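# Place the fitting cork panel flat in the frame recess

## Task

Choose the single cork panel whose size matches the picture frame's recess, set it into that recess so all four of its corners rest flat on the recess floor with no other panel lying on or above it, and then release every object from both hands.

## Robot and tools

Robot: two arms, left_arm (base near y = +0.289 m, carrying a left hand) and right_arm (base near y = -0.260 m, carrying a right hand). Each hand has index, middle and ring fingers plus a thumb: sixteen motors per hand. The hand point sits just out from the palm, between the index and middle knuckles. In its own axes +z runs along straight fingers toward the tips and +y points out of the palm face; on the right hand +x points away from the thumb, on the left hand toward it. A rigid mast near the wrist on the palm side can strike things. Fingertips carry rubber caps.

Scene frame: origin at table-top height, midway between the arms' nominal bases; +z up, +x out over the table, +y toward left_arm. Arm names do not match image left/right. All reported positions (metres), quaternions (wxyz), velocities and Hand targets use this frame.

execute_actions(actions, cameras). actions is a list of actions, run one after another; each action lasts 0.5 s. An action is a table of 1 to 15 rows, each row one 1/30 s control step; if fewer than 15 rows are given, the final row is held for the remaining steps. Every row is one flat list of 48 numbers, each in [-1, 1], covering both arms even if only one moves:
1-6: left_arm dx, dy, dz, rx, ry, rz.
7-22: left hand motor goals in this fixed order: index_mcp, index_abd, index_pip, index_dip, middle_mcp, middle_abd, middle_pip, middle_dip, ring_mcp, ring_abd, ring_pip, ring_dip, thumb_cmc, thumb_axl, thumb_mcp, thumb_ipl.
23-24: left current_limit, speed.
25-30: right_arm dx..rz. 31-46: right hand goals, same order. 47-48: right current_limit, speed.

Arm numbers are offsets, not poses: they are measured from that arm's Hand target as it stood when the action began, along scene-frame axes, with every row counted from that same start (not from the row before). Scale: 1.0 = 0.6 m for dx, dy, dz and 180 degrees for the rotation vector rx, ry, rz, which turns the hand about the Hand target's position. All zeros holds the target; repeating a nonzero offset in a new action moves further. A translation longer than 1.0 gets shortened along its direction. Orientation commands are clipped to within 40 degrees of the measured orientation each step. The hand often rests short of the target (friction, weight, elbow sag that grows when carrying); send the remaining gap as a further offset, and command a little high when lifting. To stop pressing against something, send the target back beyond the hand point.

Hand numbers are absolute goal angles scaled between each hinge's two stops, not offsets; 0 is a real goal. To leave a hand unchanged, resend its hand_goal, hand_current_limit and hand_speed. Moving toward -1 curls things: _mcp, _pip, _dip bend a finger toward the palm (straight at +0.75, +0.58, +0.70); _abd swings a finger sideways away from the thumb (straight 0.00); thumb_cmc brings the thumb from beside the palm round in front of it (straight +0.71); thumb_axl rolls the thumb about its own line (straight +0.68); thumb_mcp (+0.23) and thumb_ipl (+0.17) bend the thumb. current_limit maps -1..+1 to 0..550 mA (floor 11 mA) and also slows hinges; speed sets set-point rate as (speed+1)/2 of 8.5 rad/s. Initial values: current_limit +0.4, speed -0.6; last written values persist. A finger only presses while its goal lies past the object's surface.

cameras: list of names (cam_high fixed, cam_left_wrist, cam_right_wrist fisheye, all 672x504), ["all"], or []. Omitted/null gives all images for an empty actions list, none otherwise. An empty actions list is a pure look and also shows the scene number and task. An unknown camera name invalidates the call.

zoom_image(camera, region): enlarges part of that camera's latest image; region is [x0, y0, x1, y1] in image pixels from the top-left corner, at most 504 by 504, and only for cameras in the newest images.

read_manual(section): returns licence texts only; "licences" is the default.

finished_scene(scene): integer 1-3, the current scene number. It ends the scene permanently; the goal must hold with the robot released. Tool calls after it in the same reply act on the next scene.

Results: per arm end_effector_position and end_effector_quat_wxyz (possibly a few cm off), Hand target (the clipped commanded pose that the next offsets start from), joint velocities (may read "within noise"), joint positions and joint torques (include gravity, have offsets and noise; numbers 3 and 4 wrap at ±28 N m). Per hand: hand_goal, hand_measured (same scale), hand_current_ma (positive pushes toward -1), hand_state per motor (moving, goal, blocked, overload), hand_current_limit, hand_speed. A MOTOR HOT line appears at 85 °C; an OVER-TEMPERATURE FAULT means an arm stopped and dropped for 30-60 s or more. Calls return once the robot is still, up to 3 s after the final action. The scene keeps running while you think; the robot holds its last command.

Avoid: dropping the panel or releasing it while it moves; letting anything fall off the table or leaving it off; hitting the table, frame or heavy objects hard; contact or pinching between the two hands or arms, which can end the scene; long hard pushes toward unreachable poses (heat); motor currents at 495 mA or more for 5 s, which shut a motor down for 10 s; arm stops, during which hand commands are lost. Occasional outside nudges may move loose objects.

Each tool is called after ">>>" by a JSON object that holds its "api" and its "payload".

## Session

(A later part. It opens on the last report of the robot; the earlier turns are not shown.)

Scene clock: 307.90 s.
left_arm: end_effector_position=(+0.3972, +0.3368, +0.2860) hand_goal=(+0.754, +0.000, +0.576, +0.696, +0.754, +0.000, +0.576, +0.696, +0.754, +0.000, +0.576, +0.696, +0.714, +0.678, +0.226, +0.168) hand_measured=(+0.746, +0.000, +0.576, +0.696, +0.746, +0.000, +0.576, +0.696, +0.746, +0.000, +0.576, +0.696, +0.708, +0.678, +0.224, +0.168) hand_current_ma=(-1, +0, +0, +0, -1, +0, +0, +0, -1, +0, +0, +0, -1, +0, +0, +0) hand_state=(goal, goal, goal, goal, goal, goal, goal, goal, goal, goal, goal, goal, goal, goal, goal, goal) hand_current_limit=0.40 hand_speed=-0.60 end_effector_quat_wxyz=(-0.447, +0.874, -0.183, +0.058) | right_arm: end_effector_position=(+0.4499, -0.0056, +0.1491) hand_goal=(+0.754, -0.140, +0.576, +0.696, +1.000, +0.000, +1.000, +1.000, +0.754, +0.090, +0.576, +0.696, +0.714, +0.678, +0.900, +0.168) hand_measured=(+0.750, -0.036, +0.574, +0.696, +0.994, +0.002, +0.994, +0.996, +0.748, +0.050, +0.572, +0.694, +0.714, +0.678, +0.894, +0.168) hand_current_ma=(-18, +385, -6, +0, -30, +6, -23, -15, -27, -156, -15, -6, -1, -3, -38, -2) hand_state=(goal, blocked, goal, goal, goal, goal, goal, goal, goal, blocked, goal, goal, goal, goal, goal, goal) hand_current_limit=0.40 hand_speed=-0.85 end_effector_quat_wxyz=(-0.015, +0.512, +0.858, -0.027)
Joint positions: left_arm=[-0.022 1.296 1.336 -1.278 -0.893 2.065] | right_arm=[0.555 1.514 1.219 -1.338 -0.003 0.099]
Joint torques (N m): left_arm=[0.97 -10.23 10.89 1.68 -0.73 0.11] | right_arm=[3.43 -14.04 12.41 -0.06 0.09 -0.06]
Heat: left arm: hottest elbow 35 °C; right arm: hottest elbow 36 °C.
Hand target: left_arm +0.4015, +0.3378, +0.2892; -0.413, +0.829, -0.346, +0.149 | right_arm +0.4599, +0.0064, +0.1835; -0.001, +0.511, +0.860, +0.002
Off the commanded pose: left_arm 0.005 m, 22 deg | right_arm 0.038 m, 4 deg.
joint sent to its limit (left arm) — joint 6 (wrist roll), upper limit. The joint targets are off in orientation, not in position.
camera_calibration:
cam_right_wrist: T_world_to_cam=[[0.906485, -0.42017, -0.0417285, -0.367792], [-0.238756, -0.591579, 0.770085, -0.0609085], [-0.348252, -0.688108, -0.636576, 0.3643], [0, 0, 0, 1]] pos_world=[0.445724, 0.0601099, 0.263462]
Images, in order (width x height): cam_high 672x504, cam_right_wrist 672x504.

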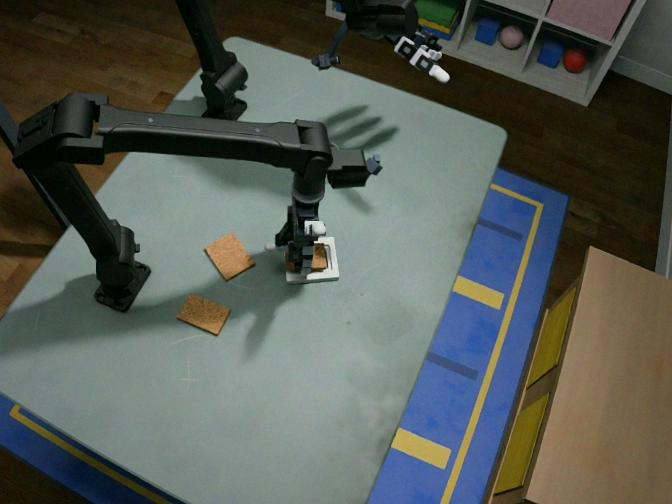

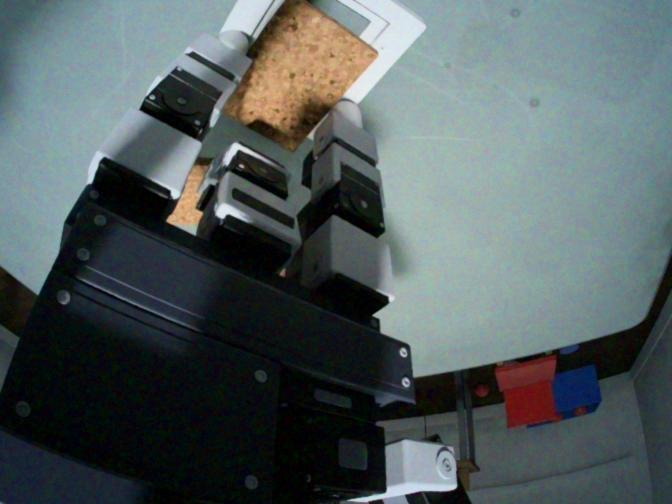

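>>> {"api": "execute_actions", "payload": {"actions": [[[0,0,0,0,0,0,0.754,0,0.576,0.696,0.754,0,0.576,0.696,0.754,0,0.576,0.696,0.714,0.678,0.226,0.168,0.4,-0.6,0,0,0.025,0,0,0,0.754,-0.14,0.576,0.696,1,0,1,1,0.754,0.09,0.576,0.696,0.714,0.678,0.9,0.168,0.4,-0.85]],[[0,0,0,0,0,0,0.754,0,0.576,0.696,0.754,0,0.576,0.696,0.754,0,0.576,0.696,0.714,0.678,0.226,0.168,0.4,-0.6,0,0,-0.03,0,0,0,0.754,-0.14,0.576,0.696,1,0,1,1,0.754,0.09,0.576,0.696,0.714,0.678,0.9,0.168,0.4,-0.85]],[[0,0,0,0,0,0,0.754,0,0.576,0.696,0.754,0,0.576,0.696,0.754,0,0.576,0.696,0.714,0.678,0.226,0.168,0.4,-0.6,0,0,-0.03,0,0,0,0.754,-0.14,0.576,0.696,1,0,1,1,0.754,0.09,0.576,0.696,0.714,0.678,0.9,0.168,0.4,-0.85]]], "cameras": ["cam_high","cam_right_wrist"]}}

>>> {"api": "zoom_image", "payload": {"camera": "cam_high", "region": [270, 210, 350, 290]}}

>>> {"api": "zoom_image", "payload": {"camera": "cam_right_wrist", "region": [200, 0, 450, 160]}}

Scene clock: 314.63 s.
left_arm: end_effector_position=(+0.3972, +0.3368, +0.2860) hand_goal=(+0.754, +0.000, +0.576, +0.696, +0.754, +0.000, +0.576, +0.696, +0.754, +0.000, +0.576, +0.696, +0.714, +0.678, +0.226, +0.168) hand_measured=(+0.746, +0.000, +0.576, +0.696, +0.746, +0.000, +0.576, +0.696, +0.746, +0.000, +0.576, +0.696, +0.708, +0.678, +0.224, +0.168) hand_current_ma=(-1, +0, +0, +0, -1, +0, +0, +0, -1, +0, +0, +0, -1, +0, +0, +0) hand_state=(goal, goal, goal, goal, goal, goal, goal, goal, goal, goal, goal, goal, goal, goal, goal, goal) hand_current_limit=0.40 hand_speed=-0.60 end_effector_quat_wxyz=(-0.447, +0.874, -0.183, +0.058) | right_arm: end_effector_position=(+0.4589, +0.0005, +0.1600) hand_goal=(+0.754, -0.140, +0.576, +0.696, +1.000, +0.000, +1.000, +1.000, +0.754, +0.090, +0.576, +0.696, +0.714, +0.678, +0.900, +0.168) hand_measured=(+0.752, -0.036, +0.574, +0.696, +0.994, +0.002, +0.994, +0.996, +0.750, +0.050, +0.572, +0.694, +0.714, +0.678, +0.894, +0.168) hand_current_ma=(-13, +385, -6, +0, -30, +6, -23, -15, -21, -156, -14, -6, -1, -3, -38, -2) hand_state=(goal, blocked, goal, goal, goal, goal, goal, goal, goal, blocked, goal, goal, goal, goal, goal, goal) hand_current_limit=0.40 hand_speed=-0.85 end_effector_quat_wxyz=(-0.004, +0.512, +0.859, -0.005)
Joint positions: left_arm=[-0.022 1.296 1.336 -1.278 -0.893 2.065] | right_arm=[0.555 1.504 1.228 -1.307 -0.003 0.099]
Joint torques (N m): left_arm=[1.03 -10.23 10.88 1.7 -0.73 0.11] | right_arm=[3.37 -11.75 8.44 0.65 0.11 -0.06]
Heat: left arm: hottest elbow 35 °C; right arm: hottest elbow 36 °C.
Hand target: left_arm +0.4015, +0.3378, +0.2892; -0.413, +0.829, -0.346, +0.149 | right_arm +0.4600, +0.0063, +0.1623; -0.001, +0.511, +0.860, +0.002
Off the commanded pose: left_arm 0.005 m, 22 deg | right_arm 0.006 m, 1 deg.
joint sent to its limit (left arm) — joint 6 (wrist roll), upper limit. The joint targets are off in orientation, not in position.
camera_calibration:
cam_right_wrist: T_world_to_cam=[[0.907663, -0.419387, -0.0162119, -0.377598], [-0.269674, -0.612372, 0.743153, -0.0449835], [-0.321596, -0.670161, -0.668925, 0.371395], [0, 0, 0, 1]] pos_world=[0.45004, 0.0629883, 0.275744]
Images, in order (width x height): cam_high 672x504, cam_right_wrist 672x504.

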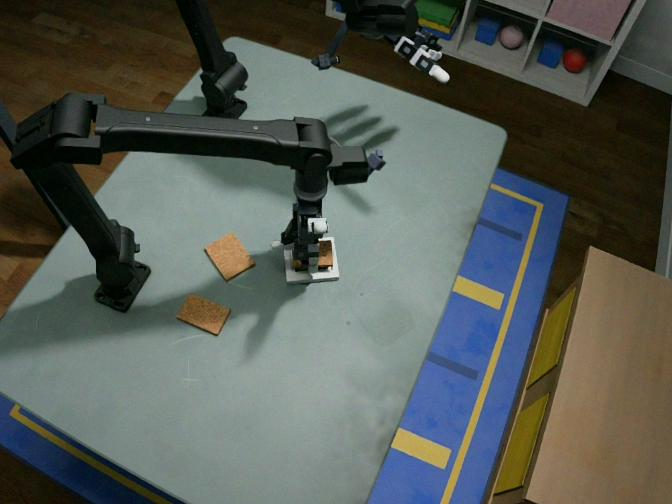

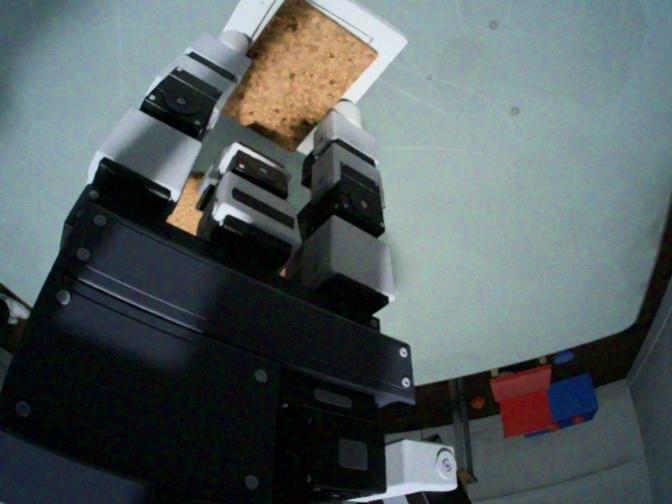

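Scaled by 6.300 from the camera's 672x504 image, which has a finer 960x720 frame.

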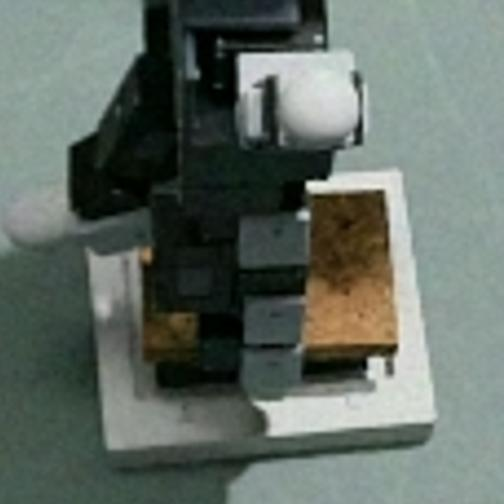

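Scaled by 2.016 from the camera's 672x504 image, which has a finer 960x720 frame.

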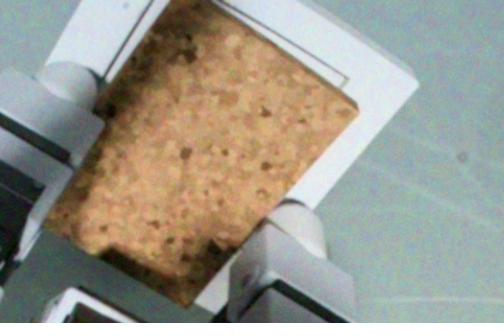

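>>> {"api": "execute_actions", "payload": {"actions": [[[0,0,0,0,0,0,0.754,0,0.576,0.696,0.754,0,0.576,0.696,0.754,0,0.576,0.696,0.714,0.678,0.226,0.168,0.4,-0.6,-0.004,0.006,0.01,0,0,0.0167,0.754,-0.14,0.576,0.696,1,0,1,1,0.754,0.09,0.576,0.696,0.714,0.678,0.9,0.168,0.4,-0.85]],[[0,0,0,0,0,0,0.754,0,0.576,0.696,0.754,0,0.576,0.696,0.754,0,0.576,0.696,0.714,0.678,0.226,0.168,0.4,-0.6,0,0,-0.012,0,0,0,0.754,-0.14,0.576,0.696,1,0,1,1,0.754,0.09,0.576,0.696,0.714,0.678,0.9,0.168,0.4,-0.85]]], "cameras": ["cam_high","cam_right_wrist"]}}

>>> {"api": "zoom_image", "payload": {"camera": "cam_high", "region": [270, 210, 350, 290]}}

>>> {"api": "zoom_image", "payload": {"camera": "cam_right_wrist", "region": [200, 0, 450, 160]}}

Scene clock: 329.13 s.
left_arm: end_effector_position=(+0.3972, +0.3368, +0.2860) hand_goal=(+0.754, +0.000, +0.576, +0.696, +0.754, +0.000, +0.576, +0.696, +0.754, +0.000, +0.576, +0.696, +0.714, +0.678, +0.226, +0.168) hand_measured=(+0.746, +0.000, +0.576, +0.696, +0.746, +0.000, +0.576, +0.696, +0.746, +0.000, +0.576, +0.696, +0.708, +0.678, +0.224, +0.168) hand_current_ma=(-1, +0, +0, +0, -1, +0, +0, +0, -1, +0, +0, +0, -1, +0, +0, +0) hand_state=(goal, goal, goal, goal, goal, goal, goal, goal, goal, goal, goal, goal, goal, goal, goal, goal) hand_current_limit=0.40 hand_speed=-0.60 end_effector_quat_wxyz=(-0.447, +0.874, -0.183, +0.058) | right_arm: end_effector_position=(+0.4568, +0.0026, +0.1574) hand_goal=(+0.754, -0.140, +0.576, +0.696, +1.000, +0.000, +1.000, +1.000, +0.754, +0.090, +0.576, +0.696, +0.714, +0.678, +0.900, +0.168) hand_measured=(+0.752, -0.036, +0.574, +0.696, +0.994, +0.002, +0.994, +0.996, +0.750, +0.050, +0.572, +0.694, +0.714, +0.678, +0.894, +0.168) hand_current_ma=(-13, +385, -6, +0, -30, +6, -23, -15, -21, -156, -14, -6, -1, -3, -38, -2) hand_state=(goal, blocked, goal, goal, goal, goal, goal, goal, goal, blocked, goal, goal, goal, goal, goal, goal) hand_current_limit=0.40 hand_speed=-0.85 end_effector_quat_wxyz=(-0.005, +0.498, +0.867, -0.007)
Joint positions: left_arm=[-0.022 1.296 1.336 -1.278 -0.893 2.065] | right_arm=[0.555 1.504 1.222 -1.305 -0.003 0.065]
Joint torques (N m): left_arm=[1.03 -10.29 10.88 1.66 -0.72 0.11] | right_arm=[3.37 -11.93 8.31 0.77 0.11 -0.24]
Heat: left arm: hottest elbow 35 °C; right arm: hottest elbow 36 °C.
Hand target: left_arm +0.4015, +0.3378, +0.2892; -0.413, +0.829, -0.346, +0.149 | right_arm +0.4575, +0.0100, +0.1611; -0.001, +0.488, +0.873, +0.002
Off the commanded pose: left_arm 0.005 m, 22 deg | right_arm 0.008 m, 2 deg.
joint sent to its limit (left arm) — joint 6 (wrist roll), upper limit. The joint targets are off in orientation, not in position.
camera_calibration:
cam_right_wrist: T_world_to_cam=[[0.921313, -0.388376, -0.0185875, -0.380799], [-0.246262, -0.619846, 0.745081, -0.0533725], [-0.300893, -0.681876, -0.666715, 0.360681], [0, 0, 0, 1]] pos_world=[0.446218, 0.0649637, 0.27316]
Images, in order (width x height): cam_high 672x504, cam_right_wrist 672x504.

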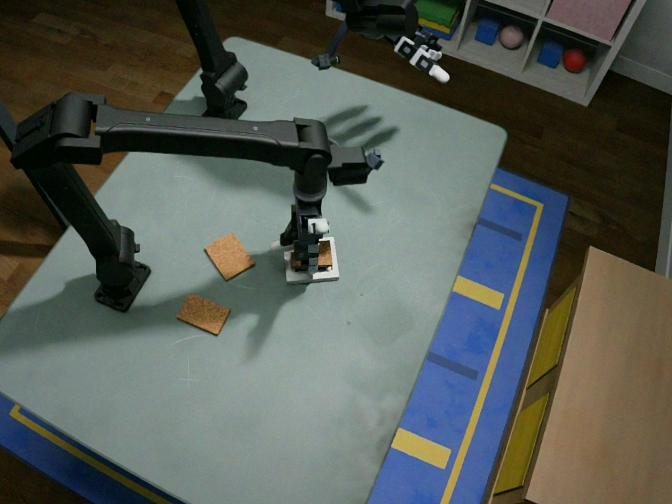

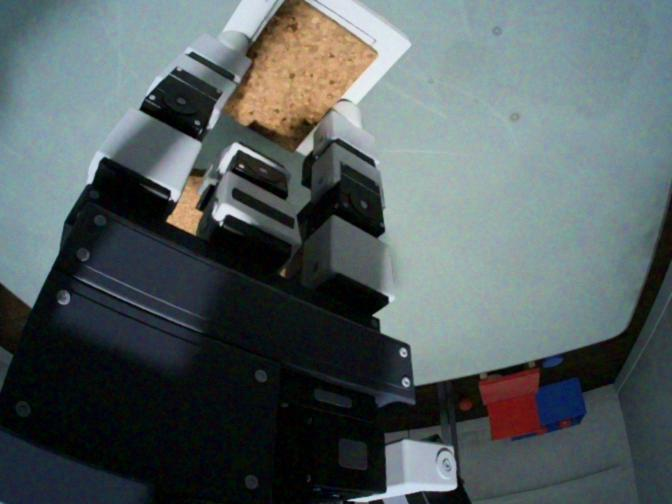

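Scaled by 6.300 from the camera's 672x504 image, which has a finer 960x720 frame.

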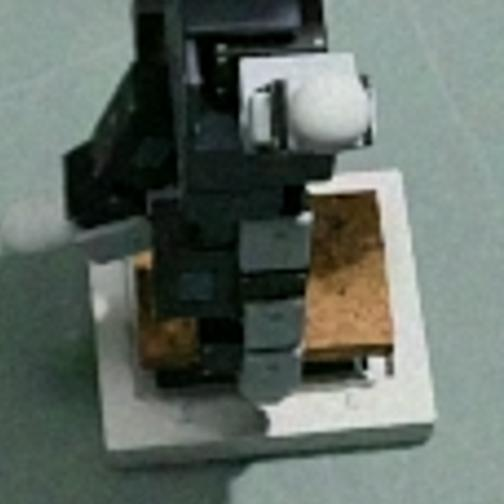

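Scaled by 2.016 from the camera's 672x504 image, which has a finer 960x720 frame.

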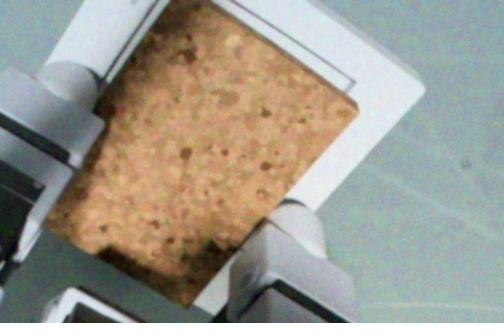

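>>> {"api": "execute_actions", "payload": {"actions": [[[0,0,0,0,0,0,0.754,0,0.576,0.696,0.754,0,0.576,0.696,0.754,0,0.576,0.696,0.714,0.678,0.226,0.168,0.4,-0.6,-0.003,-0.002,-0.018,0,0,0.003,0.754,-0.14,0.576,0.696,1,0,1,1,0.754,0.09,0.576,0.696,0.714,0.678,0.9,0.168,0.4,-0.85]]], "cameras": ["cam_high","cam_right_wrist"]}}

>>> {"api": "zoom_image", "payload": {"camera": "cam_high", "region": [270, 210, 350, 290]}}

>>> {"api": "zoom_image", "payload": {"camera": "cam_right_wrist", "region": [200, 0, 450, 160]}}

Scene clock: 339.73 s.
left_arm: end_effector_position=(+0.3972, +0.3368, +0.2860) hand_goal=(+0.754, +0.000, +0.576, +0.696, +0.754, +0.000, +0.576, +0.696, +0.754, +0.000, +0.576, +0.696, +0.714, +0.678, +0.226, +0.168) hand_measured=(+0.746, +0.000, +0.576, +0.696, +0.746, +0.000, +0.576, +0.696, +0.746, +0.000, +0.576, +0.696, +0.708, +0.678, +0.224, +0.168) hand_current_ma=(-1, +0, +0, +0, -1, +0, +0, +0, -1, +0, +0, +0, -1, +0, +0, +0) hand_state=(goal, goal, goal, goal, goal, goal, goal, goal, goal, goal, goal, goal, goal, goal, goal, goal) hand_current_limit=0.40 hand_speed=-0.60 end_effector_quat_wxyz=(-0.447, +0.874, -0.183, +0.058) | right_arm: end_effector_position=(+0.4544, +0.0021, +0.1474) hand_goal=(+0.754, -0.140, +0.576, +0.696, +1.000, +0.000, +1.000, +1.000, +0.754, +0.090, +0.576, +0.696, +0.714, +0.678, +0.900, +0.168) hand_measured=(+0.752, -0.036, +0.574, +0.696, +0.994, +0.002, +0.994, +0.996, +0.750, +0.050, +0.572, +0.694, +0.714, +0.678, +0.894, +0.168) hand_current_ma=(-13, +385, -6, +0, -30, +6, -23, -15, -21, -156, -14, -6, -1, -3, -38, -2) hand_state=(goal, blocked, goal, goal, goal, goal, goal, goal, goal, blocked, goal, goal, goal, goal, goal, goal) hand_current_limit=0.40 hand_speed=-0.85 end_effector_quat_wxyz=(-0.005, +0.493, +0.870, -0.006)
Joint positions: left_arm=[-0.022 1.296 1.336 -1.278 -0.893 2.065] | right_arm=[0.555 1.504 1.194 -1.275 -0.003 0.055]
Joint torques (N m): left_arm=[0.97 -10.17 10.89 1.69 -0.72 0.11] | right_arm=[3.31 -11.69 8.27 0.75 0.11 -0.24]
Heat: left arm: hottest elbow 35 °C; right arm: hottest elbow 36 °C.
Hand target: left_arm +0.4015, +0.3378, +0.2892; -0.413, +0.829, -0.346, +0.149 | right_arm +0.4557, +0.0088, +0.1503; -0.001, +0.484, +0.875, +0.002
Off the commanded pose: left_arm 0.005 m, 22 deg | right_arm 0.007 m, 2 deg.
joint sent to its limit (left arm) — joint 6 (wrist roll), upper limit. The joint targets are off in orientation, not in position.
camera_calibration:
cam_right_wrist: T_world_to_cam=[[0.925433, -0.378505, -0.0175289, -0.381033], [-0.240946, -0.623548, 0.743729, -0.0490703], [-0.292435, -0.684048, -0.668252, 0.34932], [0, 0, 0, 1]] pos_world=[0.442951, 0.0641311, 0.26325]
Images, in order (width x height): cam_high 672x504, cam_right_wrist 672x504.

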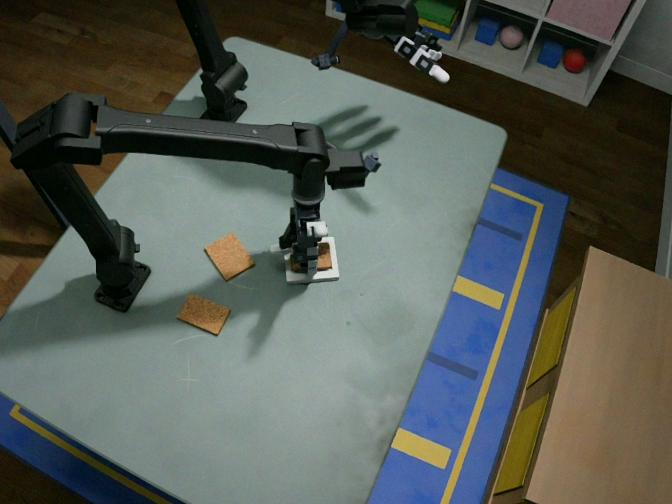

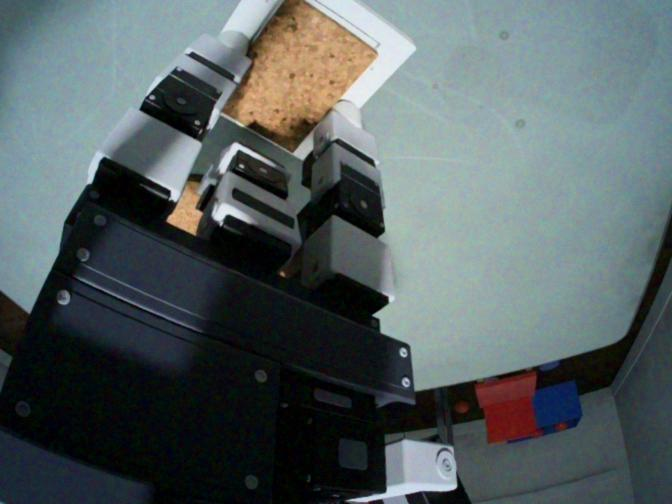

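Scaled by 6.300 from the camera's 672x504 image, which has a finer 960x720 frame.

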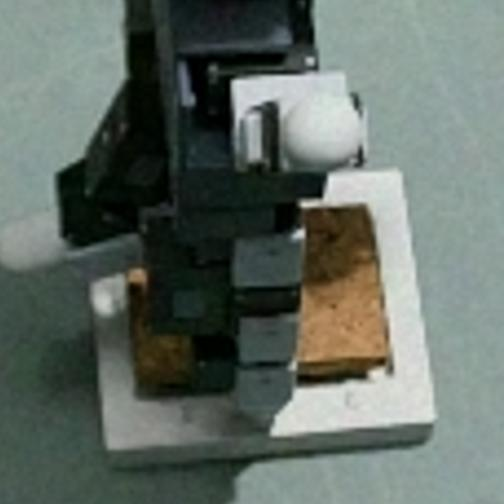

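Scaled by 2.016 from the camera's 672x504 image, which has a finer 960x720 frame.

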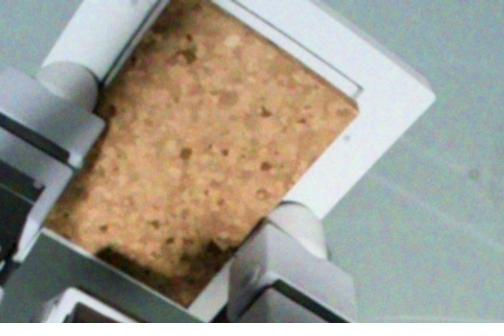

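>>> {"api": "execute_actions", "payload": {"actions": [[[0,0,0,0,0,0,0.754,0,0.576,0.696,0.754,0,0.576,0.696,0.754,0,0.576,0.696,0.714,0.678,0.226,0.168,0.4,-0.6,0.002,0.001,-0.01,0,0,0,0.754,-0.14,0.576,0.696,1,0,1,1,0.754,0.09,0.576,0.696,0.714,0.678,0.9,0.168,0.4,-0.85]]], "cameras": ["cam_high","cam_right_wrist"]}}

>>> {"api": "zoom_image", "payload": {"camera": "cam_high", "region": [270, 210, 350, 290]}}

>>> {"api": "zoom_image", "payload": {"camera": "cam_right_wrist", "region": [200, 0, 450, 160]}}

Scene clock: 351.23 s.
left_arm: end_effector_position=(+0.3972, +0.3368, +0.2860) hand_goal=(+0.754, +0.000, +0.576, +0.696, +0.754, +0.000, +0.576, +0.696, +0.754, +0.000, +0.576, +0.696, +0.714, +0.678, +0.226, +0.168) hand_measured=(+0.746, +0.000, +0.576, +0.696, +0.746, +0.000, +0.576, +0.696, +0.746, +0.000, +0.576, +0.696, +0.708, +0.678, +0.224, +0.168) hand_current_ma=(-1, +0, +0, +0, -1, +0, +0, +0, -1, +0, +0, +0, -1, +0, +0, +0) hand_state=(goal, goal, goal, goal, goal, goal, goal, goal, goal, goal, goal, goal, goal, goal, goal, goal) hand_current_limit=0.40 hand_speed=-0.60 end_effector_quat_wxyz=(-0.447, +0.874, -0.183, +0.058) | right_arm: end_effector_position=(+0.4558, +0.0031, +0.1460) hand_goal=(+0.754, -0.140, +0.576, +0.696, +1.000, +0.000, +1.000, +1.000, +0.754, +0.090, +0.576, +0.696, +0.714, +0.678, +0.900, +0.168) hand_measured=(+0.752, -0.036, +0.574, +0.696, +0.994, +0.002, +0.994, +0.996, +0.750, +0.050, +0.572, +0.694, +0.714, +0.678, +0.894, +0.168) hand_current_ma=(-13, +385, -6, +0, -30, +6, -23, -15, -20, -156, -13, -6, -1, -3, -38, -2) hand_state=(goal, blocked, goal, goal, goal, goal, goal, goal, goal, blocked, goal, goal, goal, goal, goal, goal) hand_current_limit=0.40 hand_speed=-0.85 end_effector_quat_wxyz=(-0.003, +0.493, +0.870, -0.002)
Joint positions: left_arm=[-0.022 1.296 1.336 -1.278 -0.893 2.065] | right_arm=[0.555 1.504 1.188 -1.259 -0.003 0.054]
Joint torques (N m): left_arm=[1.03 -10.23 10.86 1.69 -0.73 0.11] | right_arm=[3.19 -11.05 8.2 0.76 0.1 -0.24]
Heat: left arm: hottest elbow 35 °C; right arm: hottest elbow 36 °C.
Hand target: left_arm +0.4015, +0.3378, +0.2892; -0.413, +0.829, -0.346, +0.149 | right_arm +0.4570, +0.0094, +0.1443; -0.001, +0.484, +0.875, +0.002
Off the commanded pose: left_arm 0.005 m, 22 deg | right_arm 0.007 m, 1 deg.
joint sent to its limit (left arm) — joint 6 (wrist roll), upper limit. The joint targets are off in orientation, not in position.
camera_calibration:
cam_right_wrist: T_world_to_cam=[[0.925834, -0.377733, -0.0122067, -0.382822], [-0.246358, -0.627694, 0.73845, -0.0437612], [-0.286599, -0.680675, -0.674198, 0.347622], [0, 0, 0, 1]] pos_world=[0.443277, 0.0645444, 0.262008]
Images, in order (width x height): cam_high 672x504, cam_right_wrist 672x504.

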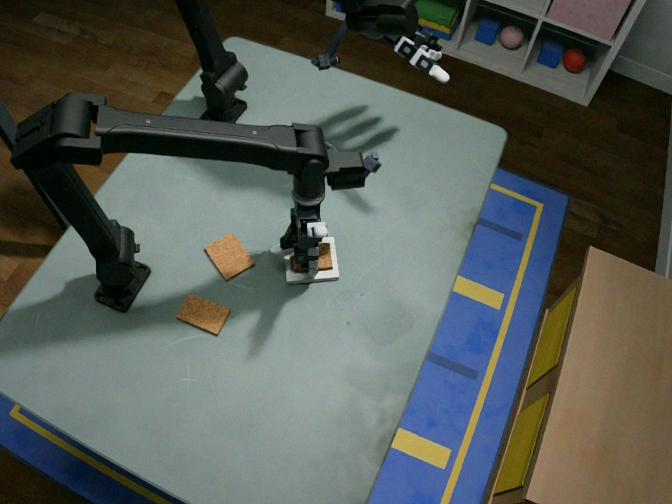

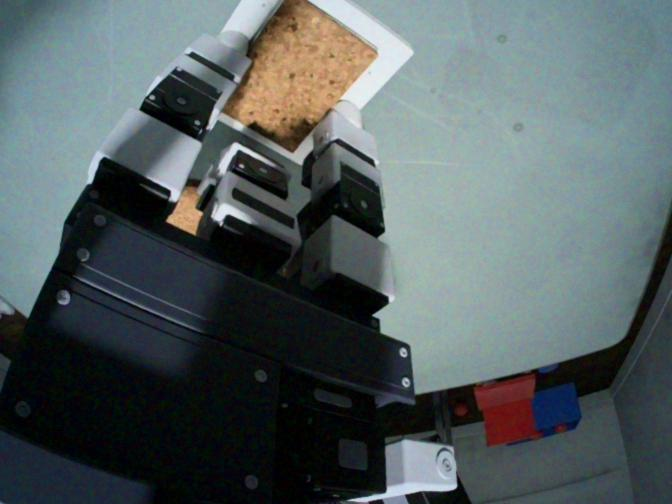

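Scaled by 6.300 from the camera's 672x504 image, which has a finer 960x720 frame.

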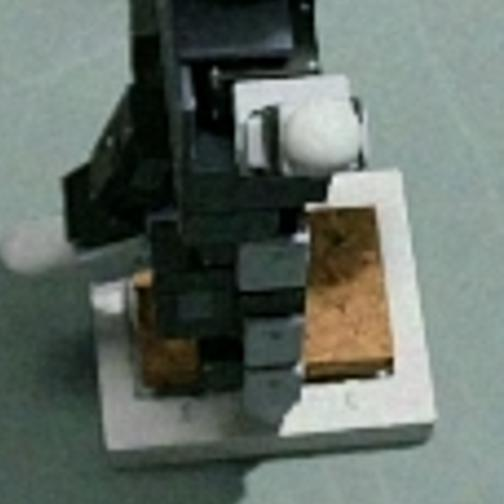

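Scaled by 2.016 from the camera's 672x504 image, which has a finer 960x720 frame.

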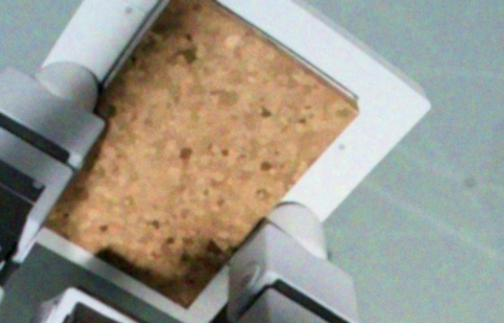

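>>> {"api": "execute_actions", "payload": {"actions": [[[0,0,0,0,0,0,0.754,0,0.576,0.696,0.754,0,0.576,0.696,0.754,0,0.576,0.696,0.714,0.678,0.226,0.168,0.4,-0.6,-0.0025,-0.001,-0.01,0,0,0,0.754,-0.14,0.576,0.696,1,0,1,1,0.754,0.09,0.576,0.696,0.714,0.678,0.9,0.168,0.4,-0.85]]], "cameras": ["cam_high","cam_right_wrist"]}}

>>> {"api": "zoom_image", "payload": {"camera": "cam_high", "region": [270, 210, 350, 290]}}

>>> {"api": "zoom_image", "payload": {"camera": "cam_right_wrist", "region": [200, 0, 450, 160]}}

Scene clock: 355.37 s.
left_arm: end_effector_position=(+0.3972, +0.3368, +0.2860) hand_goal=(+0.754, +0.000, +0.576, +0.696, +0.754, +0.000, +0.576, +0.696, +0.754, +0.000, +0.576, +0.696, +0.714, +0.678, +0.226, +0.168) hand_measured=(+0.746, +0.000, +0.576, +0.696, +0.746, +0.000, +0.576, +0.696, +0.746, +0.000, +0.576, +0.696, +0.708, +0.678, +0.224, +0.168) hand_current_ma=(-1, +0, +0, +0, -1, +0, +0, +0, -1, +0, +0, +0, -1, +0, +0, +0) hand_state=(goal, goal, goal, goal, goal, goal, goal, goal, goal, goal, goal, goal, goal, goal, goal, goal) hand_current_limit=0.40 hand_speed=-0.60 end_effector_quat_wxyz=(-0.447, +0.874, -0.183, +0.058) | right_arm: end_effector_position=(+0.4556, +0.0031, +0.1425) hand_goal=(+0.754, -0.140, +0.576, +0.696, +1.000, +0.000, +1.000, +1.000, +0.754, +0.090, +0.576, +0.696, +0.714, +0.678, +0.900, +0.168) hand_measured=(+0.752, -0.036, +0.574, +0.696, +0.994, +0.002, +0.994, +0.996, +0.752, +0.050, +0.574, +0.694, +0.714, +0.678, +0.894, +0.168) hand_current_ma=(-12, +385, -6, +0, -30, +6, -23, -15, -7, -156, -6, -6, -1, -3, -38, -2) hand_state=(goal, blocked, goal, goal, goal, goal, goal, goal, goal, blocked, goal, goal, goal, goal, goal, goal) hand_current_limit=0.40 hand_speed=-0.85 end_effector_quat_wxyz=(-0.002, +0.493, +0.870, +0.001)
Joint positions: left_arm=[-0.022 1.296 1.336 -1.278 -0.893 2.065] | right_arm=[0.555 1.504 1.177 -1.244 -0.004 0.054]
Joint torques (N m): left_arm=[0.97 -10.29 10.88 1.68 -0.73 0.11] | right_arm=[3.25 -10.93 7.75 0.83 0.13 -0.23]
Heat: left arm: hottest elbow 35 °C; right arm: hottest elbow 35 °C.
Hand target: left_arm +0.4015, +0.3378, +0.2892; -0.413, +0.829, -0.346, +0.149 | right_arm +0.4555, +0.0089, +0.1384; -0.001, +0.484, +0.875, +0.002
Off the commanded pose: left_arm 0.005 m, 22 deg | right_arm 0.007 m, 1 deg.
joint sent to its limit (left arm) — joint 6 (wrist roll), upper limit. The joint targets are off in orientation, not in position.
camera_calibration:
cam_right_wrist: T_world_to_cam=[[0.925875, -0.377689, -0.0102909, -0.382981], [-0.248842, -0.630059, 0.735598, -0.0397108], [-0.284311, -0.678511, -0.677341, 0.34461], [0, 0, 0, 1]] pos_world=[0.442687, 0.064154, 0.258688]
Images, in order (width x height): cam_high 672x504, cam_right_wrist 672x504.

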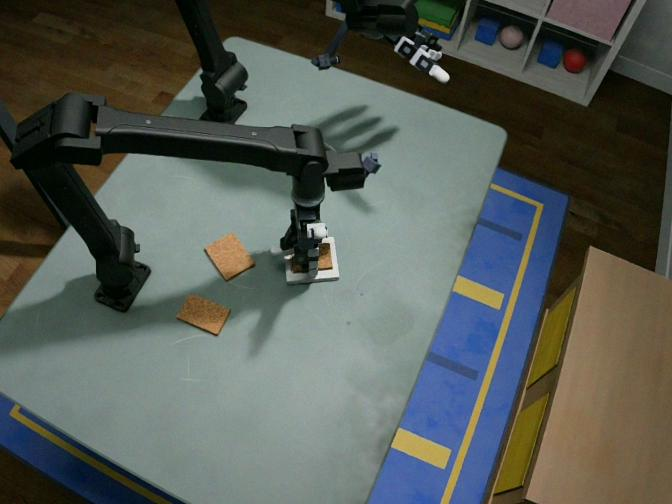

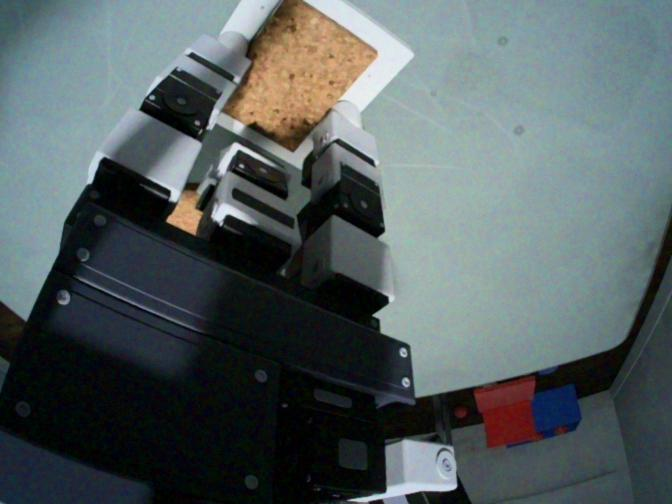

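Scaled by 6.300 from the camera's 672x504 image, which has a finer 960x720 frame.

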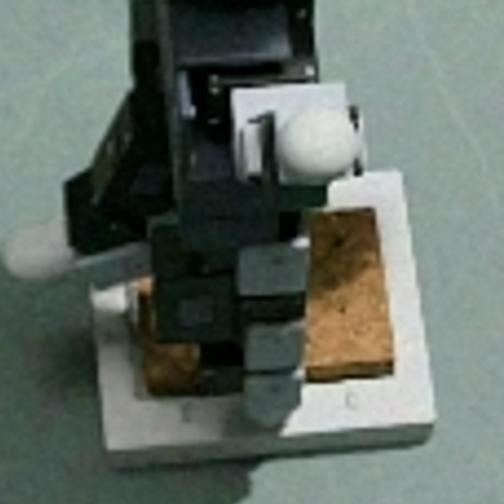

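Scaled by 2.016 from the camera's 672x504 image, which has a finer 960x720 frame.

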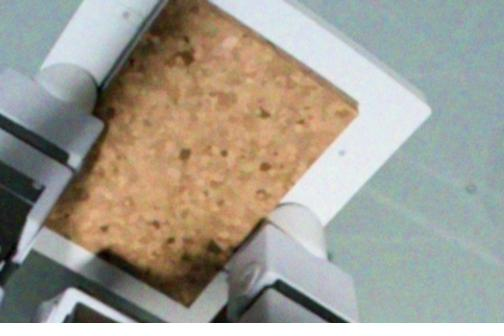

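>>> {"api": "execute_actions", "payload": {"actions": [[[0,0,0,0,0,0,0.754,0,0.576,0.696,0.754,0,0.576,0.696,0.754,0,0.576,0.696,0.714,0.678,0.226,0.168,0.4,-0.6,0,0,0,0,0,0,0.754,0.04,0.576,0.696,1,0,1,1,0.754,-0.03,0.576,0.696,0.714,0.678,0.9,0.168,0.4,-0.9]]], "cameras": ["cam_high","cam_right_wrist"]}}

>>> {"api": "zoom_image", "payload": {"camera": "cam_high", "region": [270, 210, 350, 290]}}

>>> {"api": "zoom_image", "payload": {"camera": "cam_right_wrist", "region": [200, 0, 450, 160]}}

Scene clock: 358.90 s.
left_arm: end_effector_position=(+0.3972, +0.3368, +0.2860) hand_goal=(+0.754, +0.000, +0.576, +0.696, +0.754, +0.000, +0.576, +0.696, +0.754, +0.000, +0.576, +0.696, +0.714, +0.678, +0.226, +0.168) hand_measured=(+0.746, +0.000, +0.576, +0.696, +0.746, +0.000, +0.576, +0.696, +0.746, +0.000, +0.576, +0.696, +0.708, +0.678, +0.224, +0.168) hand_current_ma=(-1, +0, +0, +0, -1, +0, +0, +0, -1, +0, +0, +0, -1, +0, +0, +0) hand_state=(goal, goal, goal, goal, goal, goal, goal, goal, goal, goal, goal, goal, goal, goal, goal, goal) hand_current_limit=0.40 hand_speed=-0.60 end_effector_quat_wxyz=(-0.447, +0.874, -0.183, +0.058) | right_arm: end_effector_position=(+0.4559, +0.0027, +0.1425) hand_goal=(+0.754, +0.040, +0.576, +0.696, +1.000, +0.000, +1.000, +1.000, +0.754, -0.030, +0.576, +0.696, +0.714, +0.678, +0.900, +0.168) hand_measured=(+0.752, +0.036, +0.574, +0.696, +0.994, +0.002, +0.994, +0.996, +0.752, +0.008, +0.574, +0.694, +0.714, +0.678, +0.894, +0.168) hand_current_ma=(-12, -12, -6, +0, -30, +6, -23, -15, -4, +155, -4, -6, -1, -3, -38, -2) hand_state=(goal, goal, goal, goal, goal, goal, goal, goal, goal, blocked, goal, goal, goal, goal, goal, goal) hand_current_limit=0.40 hand_speed=-0.90 end_effector_quat_wxyz=(-0.001, +0.493, +0.870, +0.000)
Joint positions: left_arm=[-0.022 1.296 1.336 -1.278 -0.893 2.065] | right_arm=[0.555 1.504 1.177 -1.244 -0.001 0.054]
Joint torques (N m): left_arm=[0.97 -10.29 10.85 1.69 -0.72 0.11] | right_arm=[3.31 -10.99 7.77 0.81 0.02 -0.23]
Heat: left arm: hottest elbow 35 °C; right arm: hottest elbow 35 °C.
Hand target: left_arm +0.4015, +0.3378, +0.2892; -0.413, +0.829, -0.346, +0.149 | right_arm +0.4555, +0.0088, +0.1384; -0.001, +0.484, +0.875, +0.002
Off the commanded pose: left_arm 0.005 m, 22 deg | right_arm 0.007 m, 1 deg.
joint sent to its limit (left arm) — joint 6 (wrist roll), upper limit. The joint targets are off in orientation, not in position.
camera_calibration:
cam_right_wrist: T_world_to_cam=[[0.925913, -0.377658, -0.00775872, -0.383793], [-0.250074, -0.628248, 0.736728, -0.0395421], [-0.283105, -0.680206, -0.676145, 0.343765], [0, 0, 0, 1]] pos_world=[0.442792, 0.0640463, 0.258589]
Images, in order (width x height): cam_high 672x504, cam_right_wrist 672x504.

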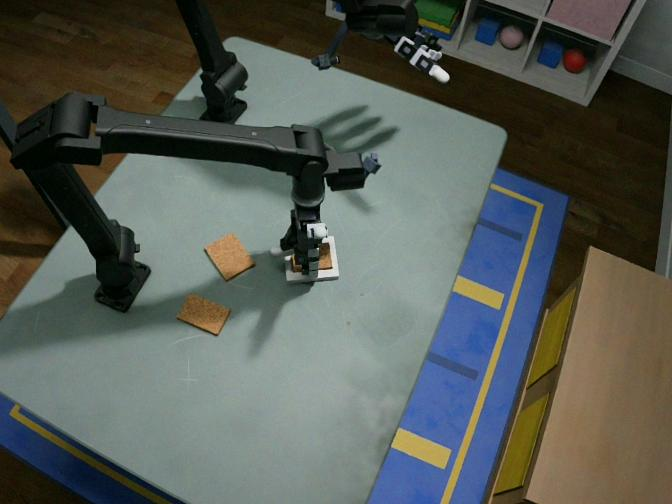

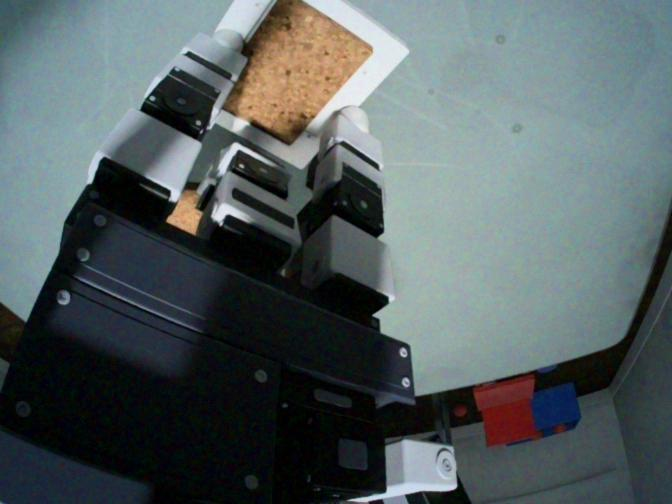

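Scaled by 6.300 from the camera's 672x504 image, which has a finer 960x720 frame.

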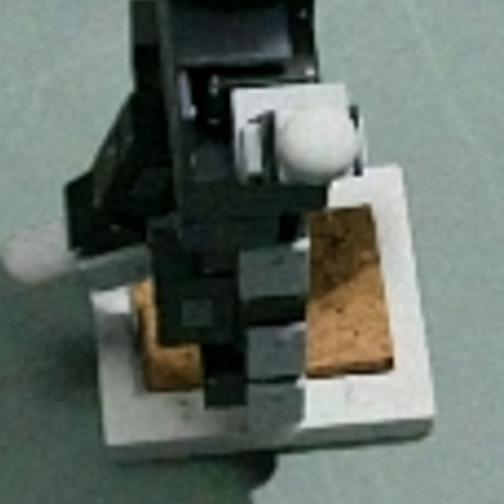

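Scaled by 2.016 from the camera's 672x504 image, which has a finer 960x720 frame.

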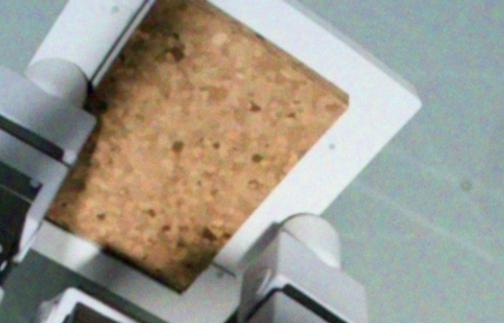

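>>> {"api": "execute_actions", "payload": {"actions": [[[0,0,0,0,0,0,0.754,0,0.576,0.696,0.754,0,0.576,0.696,0.754,0,0.576,0.696,0.714,0.678,0.226,0.168,0.4,-0.6,0,0,0.02,0,0,0,1,0.04,0.0,0.696,1,0,1,1,1,-0.03,0.0,0.696,0.714,0.678,0.9,0.168,0.4,-0.6]],[[0,0,0,0,0,0,0.754,0,0.576,0.696,0.754,0,0.576,0.696,0.754,0,0.576,0.696,0.714,0.678,0.226,0.168,0.4,-0.6,0,0,0.04,0,0,0,1,0.04,0.0,0.696,1,0,1,1,1,-0.03,0.0,0.696,0.714,0.678,0.9,0.168,0.4,-0.6]],[[0,0,0,0,0,0,0.754,0,0.576,0.696,0.754,0,0.576,0.696,0.754,0,0.576,0.696,0.714,0.678,0.226,0.168,0.4,-0.6,0,0,0.04,0,0,0,1,0.04,0.0,0.696,1,0,1,1,1,-0.03,0.0,0.696,0.714,0.678,0.9,0.168,0.4,-0.6]]], "cameras": ["cam_high","cam_right_wrist"]}}

>>> {"api": "zoom_image", "payload": {"camera": "cam_high", "region": [270, 210, 350, 290]}}

>>> {"api": "zoom_image", "payload": {"camera": "cam_right_wrist", "region": [200, 0, 450, 160]}}

Scene clock: 369.67 s.
left_arm: end_effector_position=(+0.3972, +0.3368, +0.2860) hand_goal=(+0.754, +0.000, +0.576, +0.696, +0.754, +0.000, +0.576, +0.696, +0.754, +0.000, +0.576, +0.696, +0.714, +0.678, +0.226, +0.168) hand_measured=(+0.746, +0.000, +0.576, +0.696, +0.746, +0.000, +0.576, +0.696, +0.746, +0.000, +0.576, +0.696, +0.708, +0.678, +0.224, +0.168) hand_current_ma=(-1, +0, +0, +0, -1, +0, +0, +0, -1, +0, +0, +0, -1, +0, +0, +0) hand_state=(goal, goal, goal, goal, goal, goal, goal, goal, goal, goal, goal, goal, goal, goal, goal, goal) hand_current_limit=0.40 hand_speed=-0.60 end_effector_quat_wxyz=(-0.447, +0.874, -0.183, +0.058) | right_arm: end_effector_position=(+0.4466, -0.0033, +0.1671) hand_goal=(+1.000, +0.040, +0.000, +0.696, +1.000, +0.000, +1.000, +1.000, +1.000, -0.030, +0.000, +0.696, +0.714, +0.678, +0.900, +0.168) hand_measured=(+0.994, +0.036, +0.004, +0.696, +0.994, +0.002, +0.994, +0.996, +0.994, -0.028, +0.004, +0.694, +0.714, +0.678, +0.894, +0.168) hand_current_ma=(-29, -12, +14, +0, -30, +6, -23, -15, -29, +11, +13, -9, -1, -3, -38, -2) hand_state=(goal, goal, goal, goal, goal, goal, goal, goal, goal, goal, goal, goal, goal, goal, goal, goal) hand_current_limit=0.40 hand_speed=-0.60 end_effector_quat_wxyz=(-0.014, +0.493, +0.870, -0.024)
Joint positions: left_arm=[-0.022 1.296 1.336 -1.278 -0.893 2.065] | right_arm=[0.555 1.49 1.24 -1.377 -0.002 0.054]
Joint torques (N m): left_arm=[0.97 -10.23 10.88 1.66 -0.73 0.11] | right_arm=[3.31 -12.69 12.55 -0.29 0.07 -0.23]
Heat: left arm: hottest elbow 35 °C; right arm: hottest elbow 35 °C.
Hand target: left_arm +0.4015, +0.3378, +0.2892; -0.413, +0.829, -0.346, +0.149 | right_arm +0.4554, +0.0088, +0.1984; -0.001, +0.484, +0.875, +0.002
Off the commanded pose: left_arm 0.005 m, 22 deg | right_arm 0.035 m, 4 deg.
joint sent to its limit (left arm) — joint 6 (wrist roll), upper limit. The joint targets are off in orientation, not in position.
camera_calibration:
cam_right_wrist: T_world_to_cam=[[0.92477, -0.37844, -0.0397907, -0.371427], [-0.214993, -0.605899, 0.76594, -0.0841172], [-0.313971, -0.699764, -0.64168, 0.361679], [0, 0, 0, 1]] pos_world=[0.438957, 0.0615607, 0.281732]
Images, in order (width x height): cam_high 672x504, cam_right_wrist 672x504.

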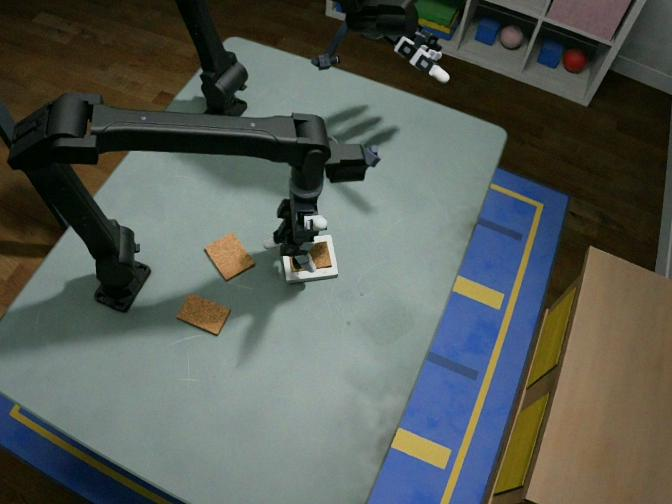

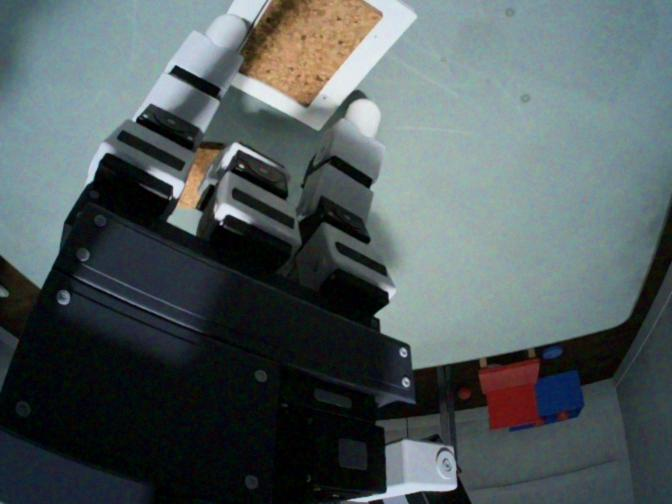

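Scaled by 6.300 from the camera's 672x504 image, which has a finer 960x720 frame.

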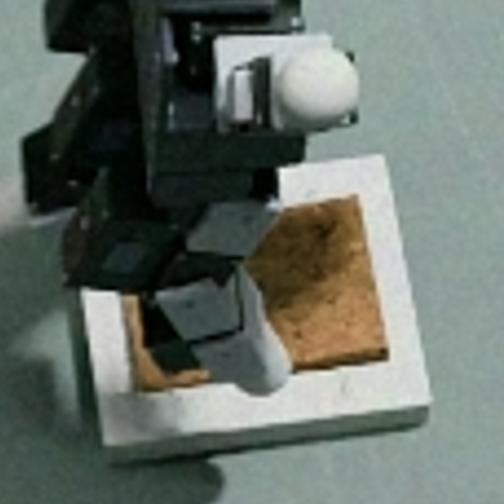

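Scaled by 2.016 from the camera's 672x504 image, which has a finer 960x720 frame.

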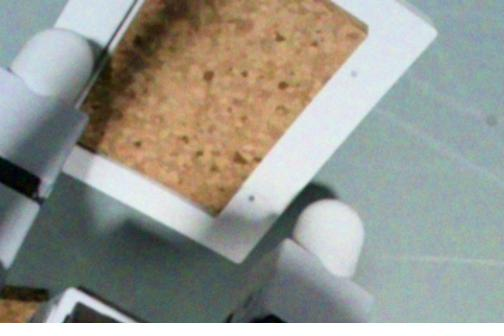

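>>> {"api": "execute_actions", "payload": {"actions": [[[0,0,0,0,0,0,0.754,0,0.576,0.696,0.754,0,0.576,0.696,0.754,0,0.576,0.696,0.714,0.678,0.226,0.168,0.4,-0.6,0,0,0.08,0,0,0,1,0.04,0.0,0.696,1,0,1,1,1,-0.03,0.0,0.696,0.714,0.678,0.226,0.168,0.4,-0.6]],[[0,0,0,0,0,0,0.754,0,0.576,0.696,0.754,0,0.576,0.696,0.754,0,0.576,0.696,0.714,0.678,0.226,0.168,0.4,-0.6,-0.05,-0.12,0.05,0,0,0,0.754,0.04,0.576,0.696,1,0,1,1,0.754,-0.03,0.576,0.696,0.714,0.678,0.226,0.168,0.4,-0.6]],[[0,0,0,0,0,0,0.754,0,0.576,0.696,0.754,0,0.576,0.696,0.754,0,0.576,0.696,0.714,0.678,0.226,0.168,0.4,-0.6,-0.05,-0.15,0,0,0,0,0.754,0.04,0.576,0.696,1,0,1,1,0.754,-0.03,0.576,0.696,0.714,0.678,0.226,0.168,0.4,-0.6]],[[0,0,0,0,0,0,0.754,0,0.576,0.696,0.754,0,0.576,0.696,0.754,0,0.576,0.696,0.714,0.678,0.226,0.168,0.4,-0.6,-0.05,-0.15,0,0,0,0,0.754,0.04,0.576,0.696,1,0,1,1,0.754,-0.03,0.576,0.696,0.714,0.678,0.226,0.168,0.4,-0.6]]], "cameras": ["cam_high"]}}

>>> {"api": "zoom_image", "payload": {"camera": "cam_high", "region": [270, 210, 350, 290]}}

Scene clock: 376.03 s.
left_arm: end_effector_position=(+0.3972, +0.3368, +0.2860) hand_goal=(+0.754, +0.000, +0.576, +0.696, +0.754, +0.000, +0.576, +0.696, +0.754, +0.000, +0.576, +0.696, +0.714, +0.678, +0.226, +0.168) hand_measured=(+0.746, +0.000, +0.576, +0.696, +0.746, +0.000, +0.576, +0.696, +0.746, +0.000, +0.576, +0.696, +0.708, +0.678, +0.224, +0.168) hand_current_ma=(-1, +0, +0, +0, -1, +0, +0, +0, -1, +0, +0, +0, -1, +0, +0, +0) hand_state=(goal, goal, goal, goal, goal, goal, goal, goal, goal, goal, goal, goal, goal, goal, goal, goal) hand_current_limit=0.40 hand_speed=-0.60 end_effector_quat_wxyz=(-0.447, +0.874, -0.183, +0.058) | right_arm: end_effector_position=(+0.3661, -0.2409, +0.2712) hand_goal=(+0.754, +0.040, +0.576, +0.696, +1.000, +0.000, +1.000, +1.000, +0.754, -0.030, +0.576, +0.696, +0.714, +0.678, +0.226, +0.168) hand_measured=(+0.752, +0.038, +0.574, +0.696, +0.994, +0.002, +0.994, +0.996, +0.752, -0.028, +0.574, +0.694, +0.714, +0.678, +0.222, +0.168) hand_current_ma=(-7, -7, -9, +0, -30, +5, -22, -15, -6, +4, -10, -9, -4, -3, -19, -2) hand_state=(goal, goal, goal, goal, goal, goal, goal, goal, goal, goal, goal, goal, goal, goal, goal, goal) hand_current_limit=0.40 hand_speed=-0.60 end_effector_quat_wxyz=(-0.002, +0.487, +0.874, +0.000)
Joint positions: left_arm=[-0.022 1.296 1.336 -1.278 -0.893 2.065] | right_arm=[-0.062 1.026 1.103 -1.651 -0.001 -0.578]
Joint torques (N m): left_arm=[1.03 -10.29 10.88 1.68 -0.73 0.11] | right_arm=[1.73 -5.19 9.46 0.02 0.03 -0.27]
Heat: left arm: hottest elbow 36 °C; right arm: hottest elbow 36 °C.
Hand target: left_arm +0.4015, +0.3378, +0.2892; -0.413, +0.829, -0.346, +0.149 | right_arm +0.3654, -0.2431, +0.2763; -0.001, +0.484, +0.875, +0.002
Off the commanded pose: left_arm 0.005 m, 22 deg | right_arm 0.006 m, 0 deg.
joint sent to its limit (left arm) — joint 6 (wrist roll), upper limit. The joint targets are off in orientation, not in position.
Images, in order (width x height): cam_high 672x504.

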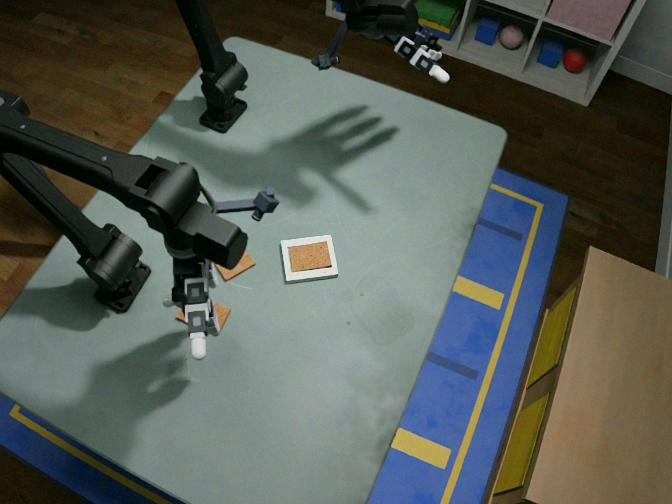

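Scaled by 6.300 from the camera's 672x504 image, which has a finer 960x720 frame.

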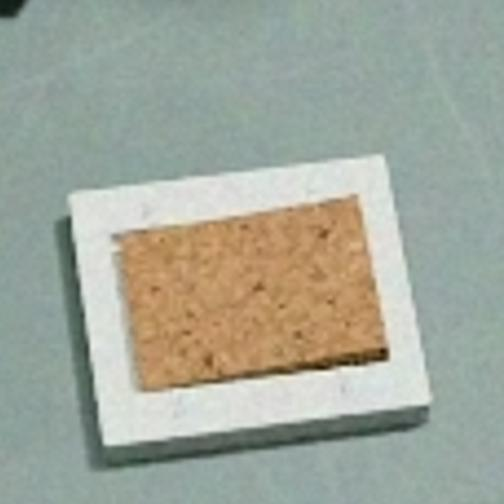

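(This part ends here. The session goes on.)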